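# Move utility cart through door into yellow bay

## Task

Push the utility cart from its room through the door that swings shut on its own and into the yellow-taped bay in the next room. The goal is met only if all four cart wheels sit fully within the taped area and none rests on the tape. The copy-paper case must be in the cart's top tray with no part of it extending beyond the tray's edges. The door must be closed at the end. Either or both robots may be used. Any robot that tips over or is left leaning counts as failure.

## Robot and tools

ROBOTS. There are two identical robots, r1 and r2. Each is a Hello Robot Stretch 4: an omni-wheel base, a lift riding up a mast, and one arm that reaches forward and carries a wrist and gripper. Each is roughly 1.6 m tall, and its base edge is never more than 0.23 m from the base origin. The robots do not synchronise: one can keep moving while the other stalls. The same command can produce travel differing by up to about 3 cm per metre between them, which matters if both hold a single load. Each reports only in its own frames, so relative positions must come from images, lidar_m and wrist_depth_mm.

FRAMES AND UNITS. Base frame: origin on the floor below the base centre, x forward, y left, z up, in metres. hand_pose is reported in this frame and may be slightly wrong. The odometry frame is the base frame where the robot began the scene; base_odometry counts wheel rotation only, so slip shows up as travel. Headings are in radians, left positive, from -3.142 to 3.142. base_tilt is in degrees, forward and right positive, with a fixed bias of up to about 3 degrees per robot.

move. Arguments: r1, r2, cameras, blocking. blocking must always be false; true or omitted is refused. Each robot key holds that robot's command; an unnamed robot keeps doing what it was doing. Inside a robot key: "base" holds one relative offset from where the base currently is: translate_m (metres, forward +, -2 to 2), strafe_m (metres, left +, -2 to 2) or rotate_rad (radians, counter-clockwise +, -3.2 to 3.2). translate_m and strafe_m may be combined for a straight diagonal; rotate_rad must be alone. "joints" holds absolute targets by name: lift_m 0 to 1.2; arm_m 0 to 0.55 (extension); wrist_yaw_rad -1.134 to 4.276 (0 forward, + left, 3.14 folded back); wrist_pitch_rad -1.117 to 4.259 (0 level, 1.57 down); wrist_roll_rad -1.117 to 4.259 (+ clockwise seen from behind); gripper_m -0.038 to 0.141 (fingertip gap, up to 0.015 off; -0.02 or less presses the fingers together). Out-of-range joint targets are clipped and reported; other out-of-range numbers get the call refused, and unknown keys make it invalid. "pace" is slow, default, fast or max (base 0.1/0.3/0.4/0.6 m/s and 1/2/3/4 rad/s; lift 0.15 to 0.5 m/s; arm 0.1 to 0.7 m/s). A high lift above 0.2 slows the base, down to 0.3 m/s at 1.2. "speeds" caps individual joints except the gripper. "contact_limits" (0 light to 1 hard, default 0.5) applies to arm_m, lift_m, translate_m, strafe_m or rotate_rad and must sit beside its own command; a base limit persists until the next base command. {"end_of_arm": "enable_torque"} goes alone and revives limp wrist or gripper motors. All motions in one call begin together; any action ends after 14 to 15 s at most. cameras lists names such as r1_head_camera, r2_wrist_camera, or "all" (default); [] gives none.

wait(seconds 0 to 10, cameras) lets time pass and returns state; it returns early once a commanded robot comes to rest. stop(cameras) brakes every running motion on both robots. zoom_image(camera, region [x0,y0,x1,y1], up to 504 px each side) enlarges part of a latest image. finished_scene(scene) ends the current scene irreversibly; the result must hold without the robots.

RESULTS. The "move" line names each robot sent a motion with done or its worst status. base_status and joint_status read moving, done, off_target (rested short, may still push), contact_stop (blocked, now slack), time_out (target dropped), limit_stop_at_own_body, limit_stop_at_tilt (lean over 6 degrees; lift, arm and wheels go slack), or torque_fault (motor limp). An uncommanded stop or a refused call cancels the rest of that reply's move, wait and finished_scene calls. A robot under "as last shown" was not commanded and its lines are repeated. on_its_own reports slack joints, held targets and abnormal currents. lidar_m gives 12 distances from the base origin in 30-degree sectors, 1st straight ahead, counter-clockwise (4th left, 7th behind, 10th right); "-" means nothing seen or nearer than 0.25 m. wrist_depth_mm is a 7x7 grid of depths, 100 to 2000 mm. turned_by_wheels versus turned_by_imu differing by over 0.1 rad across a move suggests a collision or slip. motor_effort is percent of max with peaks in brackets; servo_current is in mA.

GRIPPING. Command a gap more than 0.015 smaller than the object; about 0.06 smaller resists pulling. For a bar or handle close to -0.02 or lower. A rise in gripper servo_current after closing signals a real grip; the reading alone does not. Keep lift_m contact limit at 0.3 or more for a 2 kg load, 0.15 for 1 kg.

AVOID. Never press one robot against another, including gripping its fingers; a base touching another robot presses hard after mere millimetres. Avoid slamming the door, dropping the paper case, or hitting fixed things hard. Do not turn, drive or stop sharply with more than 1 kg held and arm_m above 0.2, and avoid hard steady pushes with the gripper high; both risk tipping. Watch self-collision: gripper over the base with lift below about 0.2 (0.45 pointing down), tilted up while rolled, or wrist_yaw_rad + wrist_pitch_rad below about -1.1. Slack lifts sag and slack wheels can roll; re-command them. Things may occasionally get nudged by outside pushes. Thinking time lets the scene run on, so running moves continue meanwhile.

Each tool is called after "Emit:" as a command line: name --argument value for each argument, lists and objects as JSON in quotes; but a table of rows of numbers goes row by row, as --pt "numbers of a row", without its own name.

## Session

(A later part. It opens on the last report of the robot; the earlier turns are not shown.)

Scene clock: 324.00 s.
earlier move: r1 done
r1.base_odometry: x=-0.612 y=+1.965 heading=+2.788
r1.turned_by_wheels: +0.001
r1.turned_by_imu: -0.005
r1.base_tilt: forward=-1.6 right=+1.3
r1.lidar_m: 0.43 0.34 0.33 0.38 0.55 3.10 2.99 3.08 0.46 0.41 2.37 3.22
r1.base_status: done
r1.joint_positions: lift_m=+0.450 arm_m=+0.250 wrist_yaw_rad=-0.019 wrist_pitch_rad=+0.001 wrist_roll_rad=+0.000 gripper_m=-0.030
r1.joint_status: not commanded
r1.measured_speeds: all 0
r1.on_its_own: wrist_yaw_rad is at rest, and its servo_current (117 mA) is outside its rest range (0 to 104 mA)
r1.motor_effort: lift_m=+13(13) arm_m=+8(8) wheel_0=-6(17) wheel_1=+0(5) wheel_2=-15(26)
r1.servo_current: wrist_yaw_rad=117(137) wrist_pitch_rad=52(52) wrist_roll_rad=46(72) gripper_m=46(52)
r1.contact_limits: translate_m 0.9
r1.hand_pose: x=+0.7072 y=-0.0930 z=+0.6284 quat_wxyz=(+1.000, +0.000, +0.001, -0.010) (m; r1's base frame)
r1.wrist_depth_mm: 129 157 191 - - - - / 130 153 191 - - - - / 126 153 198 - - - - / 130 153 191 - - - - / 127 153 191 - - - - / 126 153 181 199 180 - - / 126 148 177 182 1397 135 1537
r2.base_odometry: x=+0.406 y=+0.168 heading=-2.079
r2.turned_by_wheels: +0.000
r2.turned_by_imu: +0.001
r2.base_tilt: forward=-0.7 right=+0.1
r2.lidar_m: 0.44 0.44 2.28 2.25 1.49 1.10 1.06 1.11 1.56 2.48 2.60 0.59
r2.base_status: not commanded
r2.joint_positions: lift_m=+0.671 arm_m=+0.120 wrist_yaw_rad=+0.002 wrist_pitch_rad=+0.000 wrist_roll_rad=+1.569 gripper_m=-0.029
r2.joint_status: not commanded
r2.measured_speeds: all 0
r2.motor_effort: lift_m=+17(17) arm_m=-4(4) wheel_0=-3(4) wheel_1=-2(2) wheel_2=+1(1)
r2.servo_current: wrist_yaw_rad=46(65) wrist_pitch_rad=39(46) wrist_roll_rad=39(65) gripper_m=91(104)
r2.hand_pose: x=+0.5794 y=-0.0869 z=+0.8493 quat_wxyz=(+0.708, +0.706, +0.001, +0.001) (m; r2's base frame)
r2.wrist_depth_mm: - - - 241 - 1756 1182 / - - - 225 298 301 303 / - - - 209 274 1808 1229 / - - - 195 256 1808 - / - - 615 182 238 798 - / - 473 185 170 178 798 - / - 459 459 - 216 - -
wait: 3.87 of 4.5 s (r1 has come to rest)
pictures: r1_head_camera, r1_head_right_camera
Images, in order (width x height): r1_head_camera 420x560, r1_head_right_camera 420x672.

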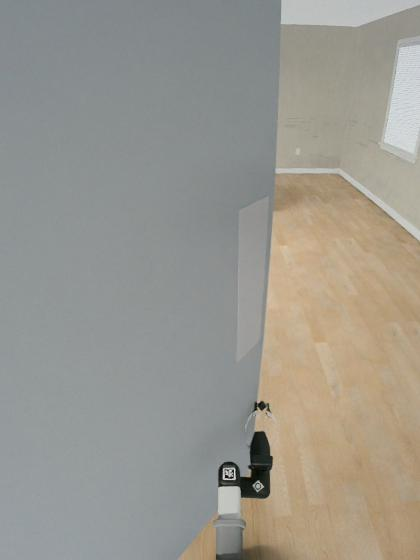

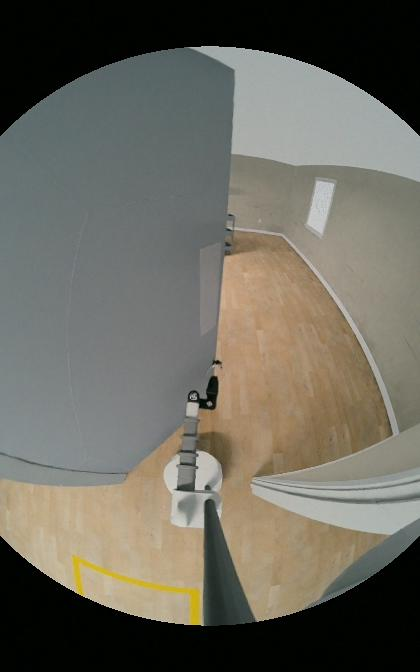

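Emit:
move --r1 '{"base":{"translate_m":0.5,"strafe_m":0.03},"pace":"slow","contact_limits":{"translate_m":0.8}}' --blocking false --cameras '[]'

Emit:
wait --seconds 6.5 --cameras '["r1_head_camera","r1_head_right_camera"]'

Scene clock: 329.13 s.
move: r1 moving
r1.base_odometry: x=-0.624 y=+1.968 heading=+2.786
r1.turned_by_wheels: -0.002
r1.turned_by_imu: -0.003
r1.base_tilt: forward=-1.6 right=+1.3
r1.lidar_m: 0.43 0.31 0.33 0.36 0.58 3.10 2.98 3.10 0.47 0.41 2.39 3.18
r1.base_status: translate_m moving; strafe_m moving
r1.joint_positions: lift_m=+0.450 arm_m=+0.250 wrist_yaw_rad=-0.019 wrist_pitch_rad=+0.001 wrist_roll_rad=+0.000 gripper_m=-0.030
r1.joint_status: not commanded
r1.measured_speeds: translate_m=+0.048 strafe_m=+0.004 rotate_rad=+0.000 lift_m=+0.000 arm_m=+0.000 wrist_yaw_rad=+0.000 wrist_pitch_rad=+0.000 wrist_roll_rad=+0.000
r1.motor_effort: lift_m=+13(13) arm_m=+8(8) wheel_0=-6(8) wheel_1=+1(3) wheel_2=-20(21)
r1.servo_current: wrist_yaw_rad=104(130) wrist_pitch_rad=46(46) wrist_roll_rad=46(59) gripper_m=46(46)
r1.contact_limits: translate_m 0.8
r1.hand_pose: x=+0.7072 y=-0.0930 z=+0.6284 quat_wxyz=(+1.000, +0.000, +0.001, -0.010) (m; r1's base frame)
r1.wrist_depth_mm: 127 159 188 - - - - / 127 150 188 - - - - / 124 155 189 - - - - / 127 150 189 - - - - / 124 155 189 - - - - / 127 150 179 197 180 - - / 124 146 176 150 1366 1255 1499
r2: as last shown
r2.base_tilt: forward=-0.7 right=+0.0
r2.lidar_m: 0.45 0.41 2.31 2.25 1.46 1.10 1.05 1.11 1.57 2.47 2.61 0.55
r2.motor_effort: lift_m=+17(17) arm_m=-4(4) wheel_0=-4(4) wheel_1=-2(2) wheel_2=+1(1)
r2.servo_current: wrist_yaw_rad=39(52) wrist_pitch_rad=33(46) wrist_roll_rad=46(65) gripper_m=91(98)
r2.wrist_depth_mm: - - - 240 - 1708 1182 / - - - 225 301 301 300 / - - - 209 274 1708 1205 / - - - 195 257 1756 - / - - 615 183 238 798 - / - 469 184 170 178 798 - / - 462 455 - 215 - -
pictures: none
No camera images: "cameras" was empty.

Scene clock: 334.93 s.
earlier move: r1 done
r1.base_odometry: x=-1.091 y=+2.111 heading=+2.788
r1.turned_by_wheels: +0.002
r1.turned_by_imu: -0.009
r1.base_tilt: forward=-1.6 right=+1.3
r1.lidar_m: 0.33 0.25 - 0.25 0.26 0.62 3.53 0.69 0.73 1.90 2.39 3.21
r1.base_status: done
r1.joint_positions: lift_m=+0.450 arm_m=+0.250 wrist_yaw_rad=-0.002 wrist_pitch_rad=+0.001 wrist_roll_rad=+0.000 gripper_m=-0.030
r1.joint_status: not commanded
r1.measured_speeds: all 0
r1.motor_effort: lift_m=+13(13) arm_m=+5(8) wheel_0=+1(15) wheel_1=+11(14) wheel_2=-7(22)
r1.servo_current: wrist_yaw_rad=46(137) wrist_pitch_rad=39(52) wrist_roll_rad=39(65) gripper_m=46(52)
r1.contact_limits: translate_m 0.8
r1.hand_pose: x=+0.7091 y=-0.0879 z=+0.6283 quat_wxyz=(+1.000, +0.000, +0.001, -0.001) (m; r1's base frame)
r1.wrist_depth_mm: - - - - - - - / - - - - - - - / - - - - - - - / - - - - - - - / - - - - - - - / - - 208 199 - - - / 1576 1430 180 1537 164 1537 1464
r2.base_odometry: x=+0.406 y=+0.168 heading=-2.079
r2.turned_by_wheels: +0.000
r2.turned_by_imu: +0.001
r2.base_tilt: forward=-0.7 right=+0.0
r2.lidar_m: 0.44 0.44 2.27 2.26 1.49 1.10 1.04 1.12 1.59 2.48 2.61 0.56
r2.base_status: not commanded
r2.joint_positions: lift_m=+0.671 arm_m=+0.120 wrist_yaw_rad=+0.002 wrist_pitch_rad=+0.000 wrist_roll_rad=+1.569 gripper_m=-0.029
r2.joint_status: not commanded
r2.measured_speeds: all 0
r2.motor_effort: lift_m=+17(17) arm_m=-3(4) wheel_0=-3(4) wheel_1=-1(2) wheel_2=+1(1)
r2.servo_current: wrist_yaw_rad=52(59) wrist_pitch_rad=39(46) wrist_roll_rad=39(65) gripper_m=85(104)
r2.hand_pose: x=+0.5794 y=-0.0869 z=+0.8493 quat_wxyz=(+0.708, +0.706, +0.001, +0.001) (m; r2's base frame)
r2.wrist_depth_mm: - - - 241 - 1708 1182 / - - - 226 300 300 301 / - - - 210 274 1756 1182 / - - - 195 257 1708 - / - - 621 183 239 798 - / - 473 185 170 177 809 - / - 462 459 - 215 - -
wait: 5.80 of 6.5 s (r1 has come to rest)
pictures: r1_head_camera, r1_head_right_camera
Images, in order (width x height): r1_head_camera 420x560, r1_head_right_camera 420x672.

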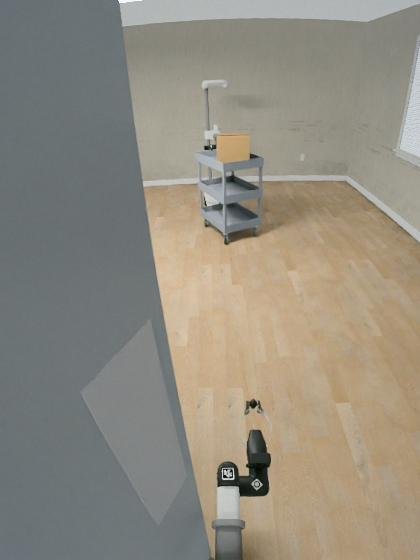

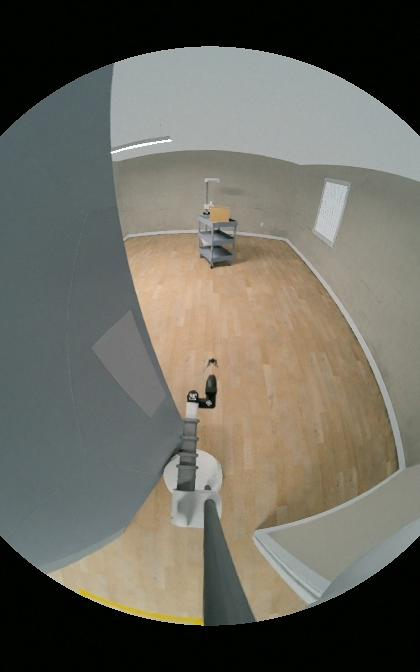

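Emit:
move --r1 '{"base":{"translate_m":0.1,"strafe_m":0.5},"pace":"slow","contact_limits":{"strafe_m":0.7}}' --blocking false --cameras '[]'

Emit:
wait --seconds 7 --cameras '["r1_head_camera","r1_head_right_camera","r2_head_camera"]'

Scene clock: 347.70 s.
move: r1 moving
r1.base_odometry: x=-1.098 y=+2.100 heading=+2.788
r1.turned_by_wheels: -0.001
r1.turned_by_imu: -0.001
r1.base_tilt: forward=-1.6 right=+1.3
r1.lidar_m: 0.33 0.25 - 0.25 0.25 0.60 3.54 0.70 0.75 1.91 2.42 3.23
r1.base_status: translate_m moving; strafe_m moving
r1.joint_positions: lift_m=+0.450 arm_m=+0.250 wrist_yaw_rad=-0.002 wrist_pitch_rad=+0.001 wrist_roll_rad=+0.000 gripper_m=-0.030
r1.joint_status: not commanded
r1.measured_speeds: translate_m=+0.010 strafe_m=+0.049 rotate_rad=+0.000 lift_m=+0.000 arm_m=+0.000 wrist_yaw_rad=+0.000 wrist_pitch_rad=+0.000 wrist_roll_rad=+0.000
r1.motor_effort: lift_m=+13(14) arm_m=+5(5) wheel_0=-13(14) wheel_1=+12(17) wheel_2=-7(9)
r1.servo_current: wrist_yaw_rad=46(65) wrist_pitch_rad=39(46) wrist_roll_rad=52(65) gripper_m=46(52)
r1.contact_limits: strafe_m 0.7
r1.hand_pose: x=+0.7091 y=-0.0879 z=+0.6283 quat_wxyz=(+1.000, +0.000, +0.001, -0.001) (m; r1's base frame)
r1.wrist_depth_mm: - - - - - - - / - - - - - - - / - - - - - - - / - - - - - - - / - - - - - - - / - - 209 200 - - - / 1618 1366 180 1499 164 1499 1499
r2: as last shown
r2.base_tilt: forward=-0.7 right=+0.1
r2.lidar_m: 0.44 0.44 2.29 2.27 1.49 1.10 1.04 1.12 1.56 2.47 2.60 0.54
r2.motor_effort: lift_m=+17(17) arm_m=-4(4) wheel_0=-3(4) wheel_1=-2(2) wheel_2=+1(1)
r2.servo_current: wrist_yaw_rad=33(52) wrist_pitch_rad=46(46) wrist_roll_rad=46(52) gripper_m=85(104)
r2.wrist_depth_mm: - - - 241 - 1756 1182 / - - - 226 300 303 300 / - - - 209 274 1808 1229 / - - - 195 257 1756 - / - - 615 183 238 788 - / - 469 185 171 178 798 - / - 462 459 - 214 - -
pictures: none
No camera images: "cameras" was empty.

Scene clock: 354.70 s.
earlier move: r1 contact_stop
r1.base_odometry: x=-1.325 y=+1.750 heading=+2.765
r1.turned_by_wheels: -0.023
r1.turned_by_imu: +0.014
r1.base_tilt: forward=-1.6 right=+1.3
r1.lidar_m: 2.94 0.32 0.25 - 0.25 0.25 0.52 3.70 1.05 2.37 2.82 3.25
r1.base_status: translate_m contact_stop; strafe_m contact_stop
r1.joint_positions: lift_m=+0.450 arm_m=+0.250 wrist_yaw_rad=-0.001 wrist_pitch_rad=+0.001 wrist_roll_rad=+0.000 gripper_m=-0.030
r1.joint_status: not commanded
r1.measured_speeds: translate_m=+0.001 strafe_m=-0.020 rotate_rad=-0.004 lift_m=+0.000 arm_m=+0.000 wrist_yaw_rad=+0.000 wrist_pitch_rad=+0.000 wrist_roll_rad=+0.000
r1.on_its_own: the wheels are slack since a contact_stop
r1.motor_effort: lift_m=+14(14) arm_m=+4(5) wheel_0=+1(32) wheel_1=+0(30) wheel_2=+0(9)
r1.servo_current: wrist_yaw_rad=52(78) wrist_pitch_rad=39(52) wrist_roll_rad=39(65) gripper_m=46(52)
r1.contact_limits: strafe_m 0.7
r1.hand_pose: x=+0.7092 y=-0.0877 z=+0.6282 quat_wxyz=(+1.000, +0.000, +0.001, -0.001) (m; r1's base frame)
r1.wrist_depth_mm: - - - - - - - / - - - - - - - / - - - - - - - / - - - - - - - / - - - - - - - / - - 209 200 - - - / 1576 1430 180 1499 164 1537 1537
r2.base_odometry: x=+0.406 y=+0.168 heading=-2.079
r2.turned_by_wheels: +0.000
r2.turned_by_imu: +0.001
r2.base_tilt: forward=-0.7 right=+0.0
r2.lidar_m: 0.44 0.44 2.30 2.26 1.49 1.10 1.04 1.11 1.58 2.47 2.61 0.58
r2.base_status: not commanded
r2.joint_positions: lift_m=+0.671 arm_m=+0.120 wrist_yaw_rad=+0.002 wrist_pitch_rad=+0.000 wrist_roll_rad=+1.569 gripper_m=-0.029
r2.joint_status: not commanded
r2.measured_speeds: all 0
r2.motor_effort: lift_m=+17(17) arm_m=-3(4) wheel_0=-3(4) wheel_1=-2(2) wheel_2=+1(1)
r2.servo_current: wrist_yaw_rad=52(59) wrist_pitch_rad=39(46) wrist_roll_rad=46(59) gripper_m=91(104)
r2.hand_pose: x=+0.5794 y=-0.0869 z=+0.8493 quat_wxyz=(+0.708, +0.706, +0.001, +0.001) (m; r2's base frame)
r2.wrist_depth_mm: - - - 240 - 1708 1182 / - - - 225 301 301 303 / - - - 209 274 1756 1182 / - - - 194 257 1708 - / - - 615 182 238 788 - / - 473 185 171 177 798 - / - 459 455 - 214 - -
wait: 7.00 s; no rest
pictures: r1_head_camera, r1_head_right_camera, r2_head_camera
Images, in order (width x height): r1_head_camera 420x560, r1_head_right_camera 420x672, r2_head_camera 420x560.

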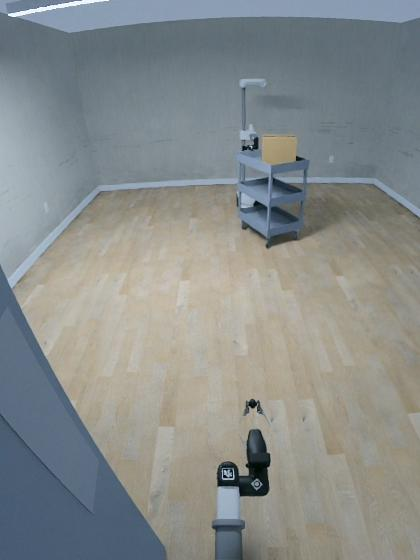

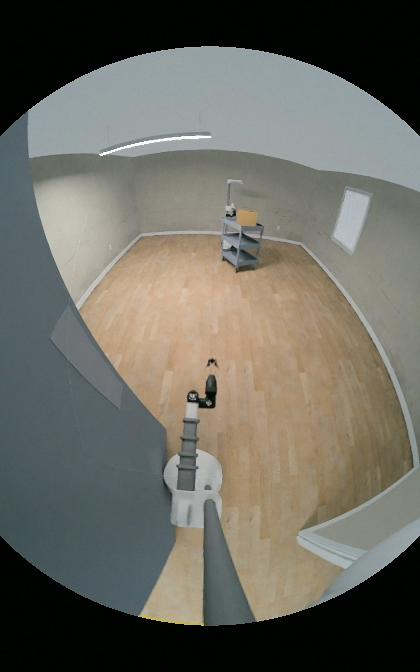

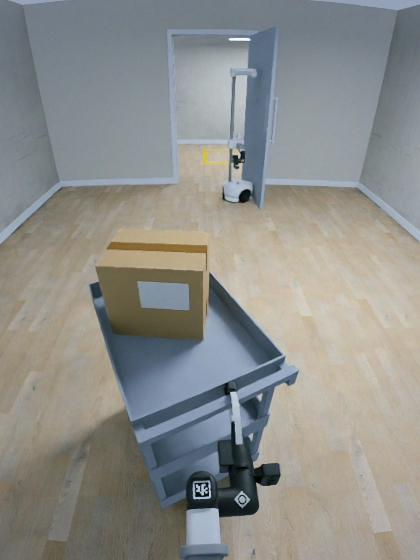

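Emit:
move --r1 '{"base":{"rotate_rad":-2.7},"joints":{"arm_m":0.05},"contact_limits":{"rotate_rad":0.9}}' --blocking false --cameras '[]'

Emit:
wait --seconds 4 --cameras '["r1_head_camera","r1_head_left_camera","r1_head_right_camera","r2_head_camera"]'

Scene clock: 379.07 s.
earlier move: r1 contact_stop
move: r1 moving
r1.base_odometry: x=-1.318 y=+1.770 heading=+2.510
r1.turned_by_wheels: -0.255
r1.turned_by_imu: -0.255
r1.base_tilt: forward=-1.6 right=+1.3
r1.lidar_m: 2.92 4.17 0.25 0.25 - 0.25 0.35 3.58 1.01 1.28 2.66 3.12
r1.base_status: earlier translate_m contact_stop (by the wheels' count: +0.096 of +0.100); earlier strafe_m contact_stop (by the wheels' count: +0.399 of +0.500); rotate_rad moving
r1.joint_positions: lift_m=+0.450 arm_m=+0.199 wrist_yaw_rad=-0.001 wrist_pitch_rad=+0.001 wrist_roll_rad=+0.000 gripper_m=-0.030
r1.joint_status: arm_m moving
r1.measured_speeds: translate_m=-0.001 strafe_m=+0.001 rotate_rad=-0.977 lift_m=+0.000 arm_m=-0.195 wrist_yaw_rad=+0.000 wrist_pitch_rad=+0.000 wrist_roll_rad=+0.000
r1.motor_effort: lift_m=+14(14) arm_m=-7(7) wheel_0=+2(5) wheel_1=+15(15) wheel_2=+8(9)
r1.servo_current: wrist_yaw_rad=46(78) wrist_pitch_rad=39(46) wrist_roll_rad=33(59) gripper_m=46(46)
r1.contact_limits: rotate_rad 0.9
r1.hand_pose: x=+0.6586 y=-0.0877 z=+0.6282 quat_wxyz=(+1.000, +0.000, +0.001, -0.001) (m; r1's base frame)
r1.wrist_depth_mm: - - - - - - - / - - - - - - - / - - - - - - - / - - - - - - - / - - - - - - - / - - 208 200 - - - / 1618 1397 180 1537 164 1537 1537
r2: as last shown
r2.lidar_m: 0.44 0.43 2.30 2.25 1.46 1.10 1.04 1.09 1.58 2.48 2.62 0.57
r2.motor_effort: lift_m=+17(17) arm_m=-3(4) wheel_0=-3(4) wheel_1=-1(2) wheel_2=+1(1)
r2.servo_current: wrist_yaw_rad=46(59) wrist_pitch_rad=46(46) wrist_roll_rad=59(65) gripper_m=91(98)
r2.wrist_depth_mm: - - - 241 - 1756 1205 / - - - 227 300 301 301 / - - - 209 274 1756 1182 / - - - 195 257 1756 - / - - 621 182 238 788 - / - 473 185 170 178 809 - / - 466 455 - 214 - -
pictures: none
No camera images: "cameras" was empty.

Scene clock: 381.20 s.
earlier move: r1 done
r1.base_odometry: x=-1.318 y=+1.770 heading=+0.062
r1.turned_by_wheels: -2.448
r1.turned_by_imu: -2.452
r1.base_tilt: forward=-1.5 right=+1.3
r1.lidar_m: 3.62 1.01 1.92 2.73 3.56 2.93 0.37 0.25 - 0.25 0.25 0.48
r1.base_status: done
r1.joint_positions: lift_m=+0.450 arm_m=+0.050 wrist_yaw_rad=-0.001 wrist_pitch_rad=+0.001 wrist_roll_rad=+0.000 gripper_m=-0.030
r1.joint_status: all done
r1.measured_speeds: all 0
r1.motor_effort: lift_m=+16(17) arm_m=-4(8) wheel_0=+6(8) wheel_1=-4(19) wheel_2=+5(23)
r1.servo_current: wrist_yaw_rad=39(78) wrist_pitch_rad=46(52) wrist_roll_rad=33(59) gripper_m=46(52)
r1.contact_limits: rotate_rad 0.9
r1.hand_pose: x=+0.5092 y=-0.0877 z=+0.6281 quat_wxyz=(+1.000, +0.000, +0.001, -0.001) (m; r1's base frame)
r1.wrist_depth_mm: - - - - - - - / - - - - - - - / - - - - - - - / - - - - - - - / - - - - - - - / - - 209 199 - - - / 1430 1397 179 1499 157 - 1537
r2.base_odometry: x=+0.406 y=+0.168 heading=-2.079
r2.turned_by_wheels: +0.000
r2.turned_by_imu: +0.000
r2.base_tilt: forward=-0.6 right=+0.0
r2.lidar_m: 0.44 0.43 2.30 2.24 1.51 1.10 1.06 1.12 1.58 2.48 2.60 0.59
r2.base_status: not commanded
r2.joint_positions: lift_m=+0.671 arm_m=+0.120 wrist_yaw_rad=+0.002 wrist_pitch_rad=+0.000 wrist_roll_rad=+1.569 gripper_m=-0.029
r2.joint_status: not commanded
r2.measured_speeds: all 0
r2.motor_effort: lift_m=+17(17) arm_m=-3(4) wheel_0=-3(4) wheel_1=-2(2) wheel_2=+1(1)
r2.servo_current: wrist_yaw_rad=46(59) wrist_pitch_rad=39(46) wrist_roll_rad=46(65) gripper_m=85(98)
r2.hand_pose: x=+0.5794 y=-0.0869 z=+0.8493 quat_wxyz=(+0.708, +0.706, +0.001, +0.001) (m; r2's base frame)
r2.wrist_depth_mm: - - - 241 - 1756 1182 / - - - 226 300 301 301 / - - - 209 274 1756 1205 / - - - 195 257 1756 - / - - 615 182 238 788 - / - 473 185 171 177 809 - / - 462 462 - 215 - -
wait: 2.13 of 4 s (r1 has come to rest)
pictures: r1_head_camera, r1_head_left_camera, r1_head_right_camera, r2_head_camera
Images, in order (width x height): r1_head_camera 420x560, r1_head_left_camera 420x672, r1_head_right_camera 420x672, r2_head_camera 420x560.

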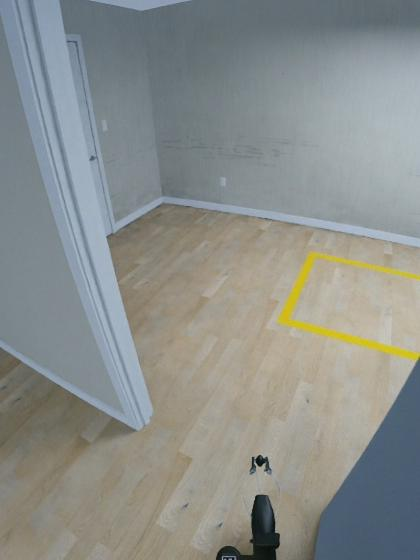

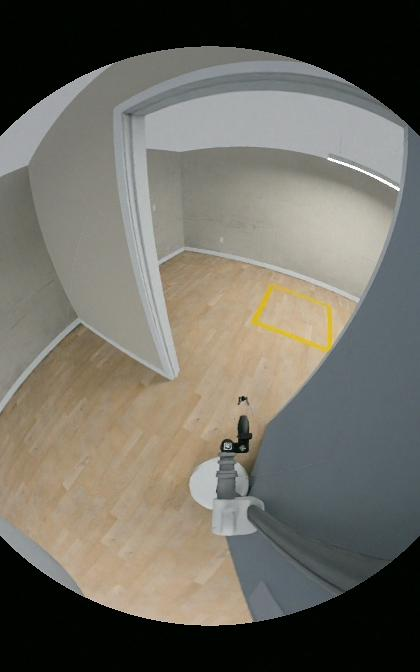

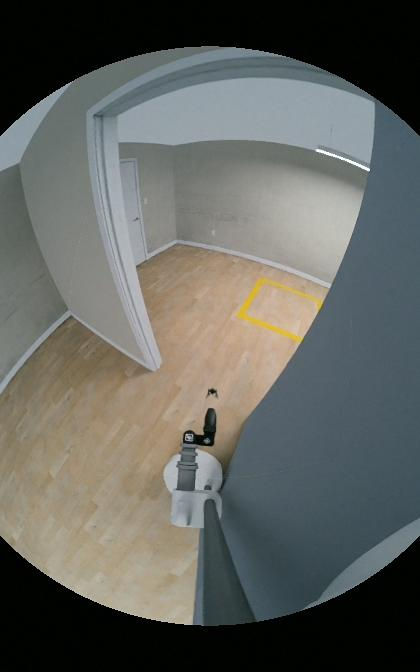

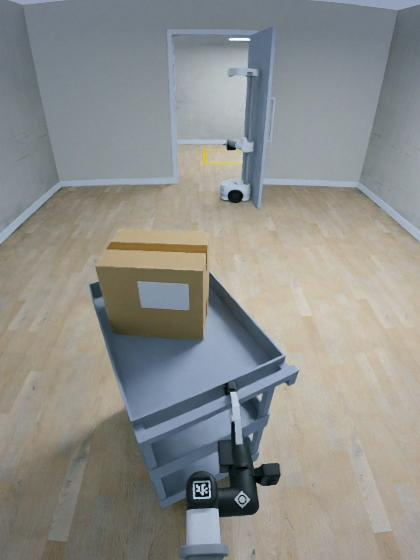

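Emit:
move --r1 '{"base":{"rotate_rad":-0.36},"joints":{"arm_m":0.25},"contact_limits":{"rotate_rad":0.9}}' --blocking false --cameras '[]'

Emit:
wait --seconds 2 --cameras '[]'

Emit:
move --r1 '{"base":{"translate_m":-0.6},"contact_limits":{"translate_m":0.8}}' --blocking false --cameras '[]'

Emit:
wait --seconds 4 --cameras '["r1_head_camera","r1_head_right_camera","r2_head_camera"]'

Scene clock: 391.60 s.
move: r1 moving
r1.base_odometry: x=-1.318 y=+1.771 heading=-0.179
r1.turned_by_wheels: -0.241
r1.turned_by_imu: -0.242
r1.base_tilt: forward=-1.6 right=+1.3
r1.lidar_m: 3.54 1.02 1.15 2.66 3.02 2.91 - 0.25 0.25 - 0.25 0.33
r1.base_status: rotate_rad moving
r1.joint_positions: lift_m=+0.450 arm_m=+0.101 wrist_yaw_rad=-0.001 wrist_pitch_rad=+0.001 wrist_roll_rad=+0.000 gripper_m=-0.030
r1.joint_status: arm_m moving
r1.measured_speeds: translate_m=-0.001 strafe_m=+0.002 rotate_rad=-0.730 lift_m=+0.000 arm_m=+0.195 wrist_yaw_rad=+0.000 wrist_pitch_rad=+0.000 wrist_roll_rad=+0.000
r1.motor_effort: lift_m=+17(17) arm_m=+6(8) wheel_0=+6(11) wheel_1=+0(3) wheel_2=+5(11)
r1.servo_current: wrist_yaw_rad=52(59) wrist_pitch_rad=39(46) wrist_roll_rad=46(59) gripper_m=39(46)
r1.contact_limits: rotate_rad 0.9
r1.hand_pose: x=+0.5598 y=-0.0877 z=+0.6281 quat_wxyz=(+1.000, +0.000, +0.001, -0.001) (m; r1's base frame)
r1.wrist_depth_mm: - - - - - - - / - - - - - - - / - - - - - - - / - - - - - - - / - - - - - - - / - - 210 199 - - - / 1618 1397 180 182 158 - 1576
r2: as last shown
r2.turned_by_imu: +0.001
r2.base_tilt: forward=-0.7 right=+0.1
r2.lidar_m: 0.41 0.44 2.30 2.24 1.45 1.09 1.06 1.12 1.56 2.46 2.59 0.57
r2.motor_effort: lift_m=+17(17) arm_m=-4(4) wheel_0=-4(4) wheel_1=-1(2) wheel_2=+1(1)
r2.servo_current: wrist_yaw_rad=52(59) wrist_pitch_rad=39(46) wrist_roll_rad=52(59) gripper_m=98(98)
r2.wrist_depth_mm: - - - 240 - 1708 1205 / - - - 225 301 301 301 / - - - 209 273 1756 1205 / - - - 195 257 1756 - / - - 615 182 238 788 - / - 473 185 170 178 798 - / - 462 455 - 214 - -
pictures: none
No camera images: "cameras" was empty.

Scene clock: 392.80 s.
earlier move: r1 done
r1.base_odometry: x=-1.318 y=+1.771 heading=-0.298
r1.turned_by_wheels: -0.119
r1.turned_by_imu: -0.120
r1.base_tilt: forward=-1.5 right=+1.2
r1.lidar_m: 3.55 1.06 1.03 2.68 2.86 2.94 2.92 0.28 0.25 - 0.25 0.27
r1.base_status: done
r1.joint_positions: lift_m=+0.450 arm_m=+0.250 wrist_yaw_rad=-0.001 wrist_pitch_rad=+0.001 wrist_roll_rad=+0.000 gripper_m=-0.030
r1.joint_status: all done
r1.measured_speeds: all 0
r1.motor_effort: lift_m=+16(17) arm_m=+5(8) wheel_0=+6(11) wheel_1=-4(5) wheel_2=+4(11)
r1.servo_current: wrist_yaw_rad=33(59) wrist_pitch_rad=39(52) wrist_roll_rad=52(65) gripper_m=46(52)
r1.contact_limits: rotate_rad 0.9
r1.hand_pose: x=+0.7091 y=-0.0877 z=+0.6281 quat_wxyz=(+1.000, +0.000, +0.001, -0.001) (m; r1's base frame)
r1.wrist_depth_mm: - - - - - - - / - - - - - - - / - - - - - - - / - - - - - - - / - - - - - - - / - - 210 200 - - 1863 / 1576 1430 179 1499 164 - 1430
r2.base_odometry: x=+0.406 y=+0.168 heading=-2.079
r2.turned_by_wheels: +0.000
r2.turned_by_imu: +0.000
r2.base_tilt: forward=-0.6 right=+0.1
r2.lidar_m: 0.44 0.44 2.32 2.26 1.49 1.11 1.05 1.11 1.58 2.48 2.59 0.57
r2.base_status: not commanded
r2.joint_positions: lift_m=+0.671 arm_m=+0.120 wrist_yaw_rad=+0.002 wrist_pitch_rad=+0.000 wrist_roll_rad=+1.569 gripper_m=-0.029
r2.joint_status: not commanded
r2.measured_speeds: all 0
r2.motor_effort: lift_m=+17(17) arm_m=-3(4) wheel_0=-4(4) wheel_1=-1(2) wheel_2=+1(1)
r2.servo_current: wrist_yaw_rad=46(59) wrist_pitch_rad=46(46) wrist_roll_rad=39(59) gripper_m=104(104)
r2.hand_pose: x=+0.5794 y=-0.0869 z=+0.8493 quat_wxyz=(+0.708, +0.706, +0.001, +0.001) (m; r2's base frame)
r2.wrist_depth_mm: - - - 241 - 1756 1182 / - - - 225 300 303 300 / - - - 209 276 1756 1205 / - - - 195 256 1808 - / - - 621 183 238 788 - / - 473 185 170 178 798 - / - 462 455 - 215 - -
wait: 1.20 of 2 s (r1 has come to rest)
pictures: none
No camera images: "cameras" was empty.

Scene clock: 393.30 s.
move: r1 moving
r1.base_odometry: x=-1.348 y=+1.780 heading=-0.298
r1.turned_by_wheels: +0.000
r1.turned_by_imu: +0.000
r1.base_tilt: forward=-1.6 right=+1.3
r1.lidar_m: 3.58 1.05 1.06 2.67 2.89 2.91 2.88 0.25 0.25 - 0.25 0.27
r1.base_status: translate_m moving
r1.joint_positions: lift_m=+0.450 arm_m=+0.250 wrist_yaw_rad=-0.001 wrist_pitch_rad=+0.001 wrist_roll_rad=+0.000 gripper_m=-0.030
r1.joint_status: not commanded
r1.measured_speeds: translate_m=-0.121 strafe_m=-0.002 rotate_rad=-0.001 lift_m=+0.000 arm_m=+0.000 wrist_yaw_rad=+0.000 wrist_pitch_rad=+0.000 wrist_roll_rad=+0.000
r1.motor_effort: lift_m=+16(17) arm_m=+5(5) wheel_0=-3(7) wheel_1=-10(12) wheel_2=+9(11)
r1.servo_current: wrist_yaw_rad=52(59) wrist_pitch_rad=39(46) wrist_roll_rad=46(59) gripper_m=39(52)
r1.contact_limits: translate_m 0.8
r1.hand_pose: x=+0.7091 y=-0.0877 z=+0.6281 quat_wxyz=(+1.000, +0.000, +0.001, -0.001) (m; r1's base frame)
r1.wrist_depth_mm: - - - - - - 267 / - - - - - - 268 / - - - - - - 281 / - - - - - - 283 / - - - - - - - / - - 209 199 - - 285 / 1618 1397 179 1430 164 - 283
r2: as last shown
r2.base_tilt: forward=-0.7 right=+0.1
r2.lidar_m: 0.43 0.42 2.29 2.24 1.47 1.09 1.05 1.10 1.58 2.49 2.62 0.58
r2.motor_effort: lift_m=+17(17) arm_m=-3(4) wheel_0=-3(4) wheel_1=-2(2) wheel_2=+1(1)
r2.servo_current: wrist_yaw_rad=46(59) wrist_pitch_rad=39(46) wrist_roll_rad=39(59) gripper_m=91(104)
r2.wrist_depth_mm: - - - 240 - 1708 1160 / - - - 225 300 301 301 / - - - 209 274 1756 1229 / - - - 195 256 1756 - / - - 621 183 238 798 - / - 469 185 170 177 809 - / - 459 459 - 214 - -
pictures: none
No camera images: "cameras" was empty.

Scene clock: 396.43 s.
earlier move: r1 done
r1.base_odometry: x=-1.892 y=+1.947 heading=-0.296
r1.turned_by_wheels: +0.002
r1.turned_by_imu: +0.012
r1.base_tilt: forward=-1.6 right=+1.2
r1.lidar_m: 0.39 1.48 1.95 2.70 2.94 2.37 2.56 2.61 2.04 2.01 1.58 0.25
r1.base_status: done
r1.joint_positions: lift_m=+0.450 arm_m=+0.250 wrist_yaw_rad=+0.002 wrist_pitch_rad=+0.001 wrist_roll_rad=+0.000 gripper_m=-0.030
r1.joint_status: not commanded
r1.measured_speeds: all 0
r1.motor_effort: lift_m=+17(17) arm_m=-5(5) wheel_0=+8(19) wheel_1=+0(12) wheel_2=+7(20)
r1.servo_current: wrist_yaw_rad=46(72) wrist_pitch_rad=46(52) wrist_roll_rad=52(65) gripper_m=46(52)
r1.contact_limits: translate_m 0.8
r1.hand_pose: x=+0.7096 y=-0.0868 z=+0.6281 quat_wxyz=(+1.000, +0.000, +0.001, +0.001) (m; r1's base frame)
r1.wrist_depth_mm: - - - - 366 129 - / - - - - 392 151 - / - - - - 433 135 - / - - - - 455 138 - / - - - - 480 139 - / - - 208 198 200 141 - / 1661 1430 180 1499 173 124 -
r2.base_odometry: x=+0.406 y=+0.168 heading=-2.079
r2.turned_by_wheels: +0.000
r2.turned_by_imu: +0.000
r2.base_tilt: forward=-0.7 right=+0.1
r2.lidar_m: 0.43 0.42 2.32 2.27 1.47 1.11 1.05 1.12 1.57 2.46 2.60 0.56
r2.base_status: not commanded
r2.joint_positions: lift_m=+0.671 arm_m=+0.120 wrist_yaw_rad=+0.002 wrist_pitch_rad=+0.000 wrist_roll_rad=+1.569 gripper_m=-0.029
r2.joint_status: not commanded
r2.measured_speeds: all 0
r2.motor_effort: lift_m=+17(17) arm_m=-4(4) wheel_0=-3(4) wheel_1=-2(2) wheel_2=+1(1)
r2.servo_current: wrist_yaw_rad=59(65) wrist_pitch_rad=46(46) wrist_roll_rad=46(59) gripper_m=91(104)
r2.hand_pose: x=+0.5794 y=-0.0869 z=+0.8493 quat_wxyz=(+0.708, +0.706, +0.001, +0.001) (m; r2's base frame)
r2.wrist_depth_mm: - - - 240 - 1808 1160 / - - - 224 300 301 303 / - - - 209 274 1756 1205 / - - - 194 257 1808 - / - - 627 183 239 798 - / - 473 185 170 178 798 - / - 462 455 - 215 - -
wait: 3.13 of 4 s (r1 has come to rest)
pictures: r1_head_camera, r1_head_right_camera, r2_head_camera
Images, in order (width x height): r1_head_camera 420x560, r1_head_right_camera 420x672, r2_head_camera 420x560.

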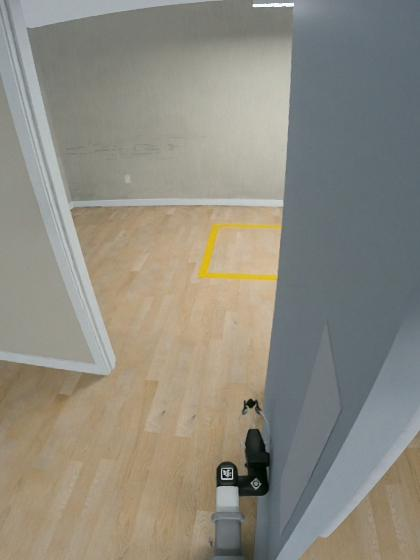

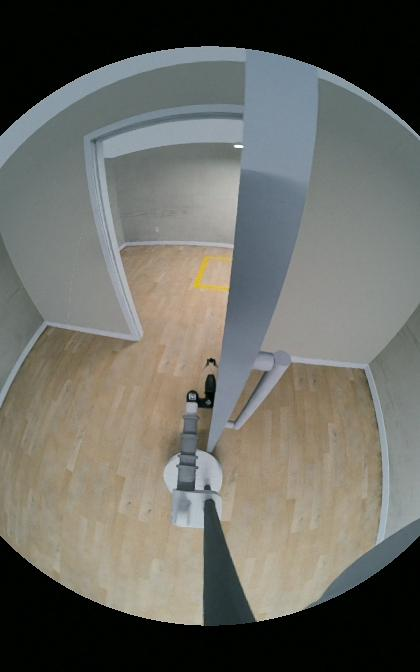

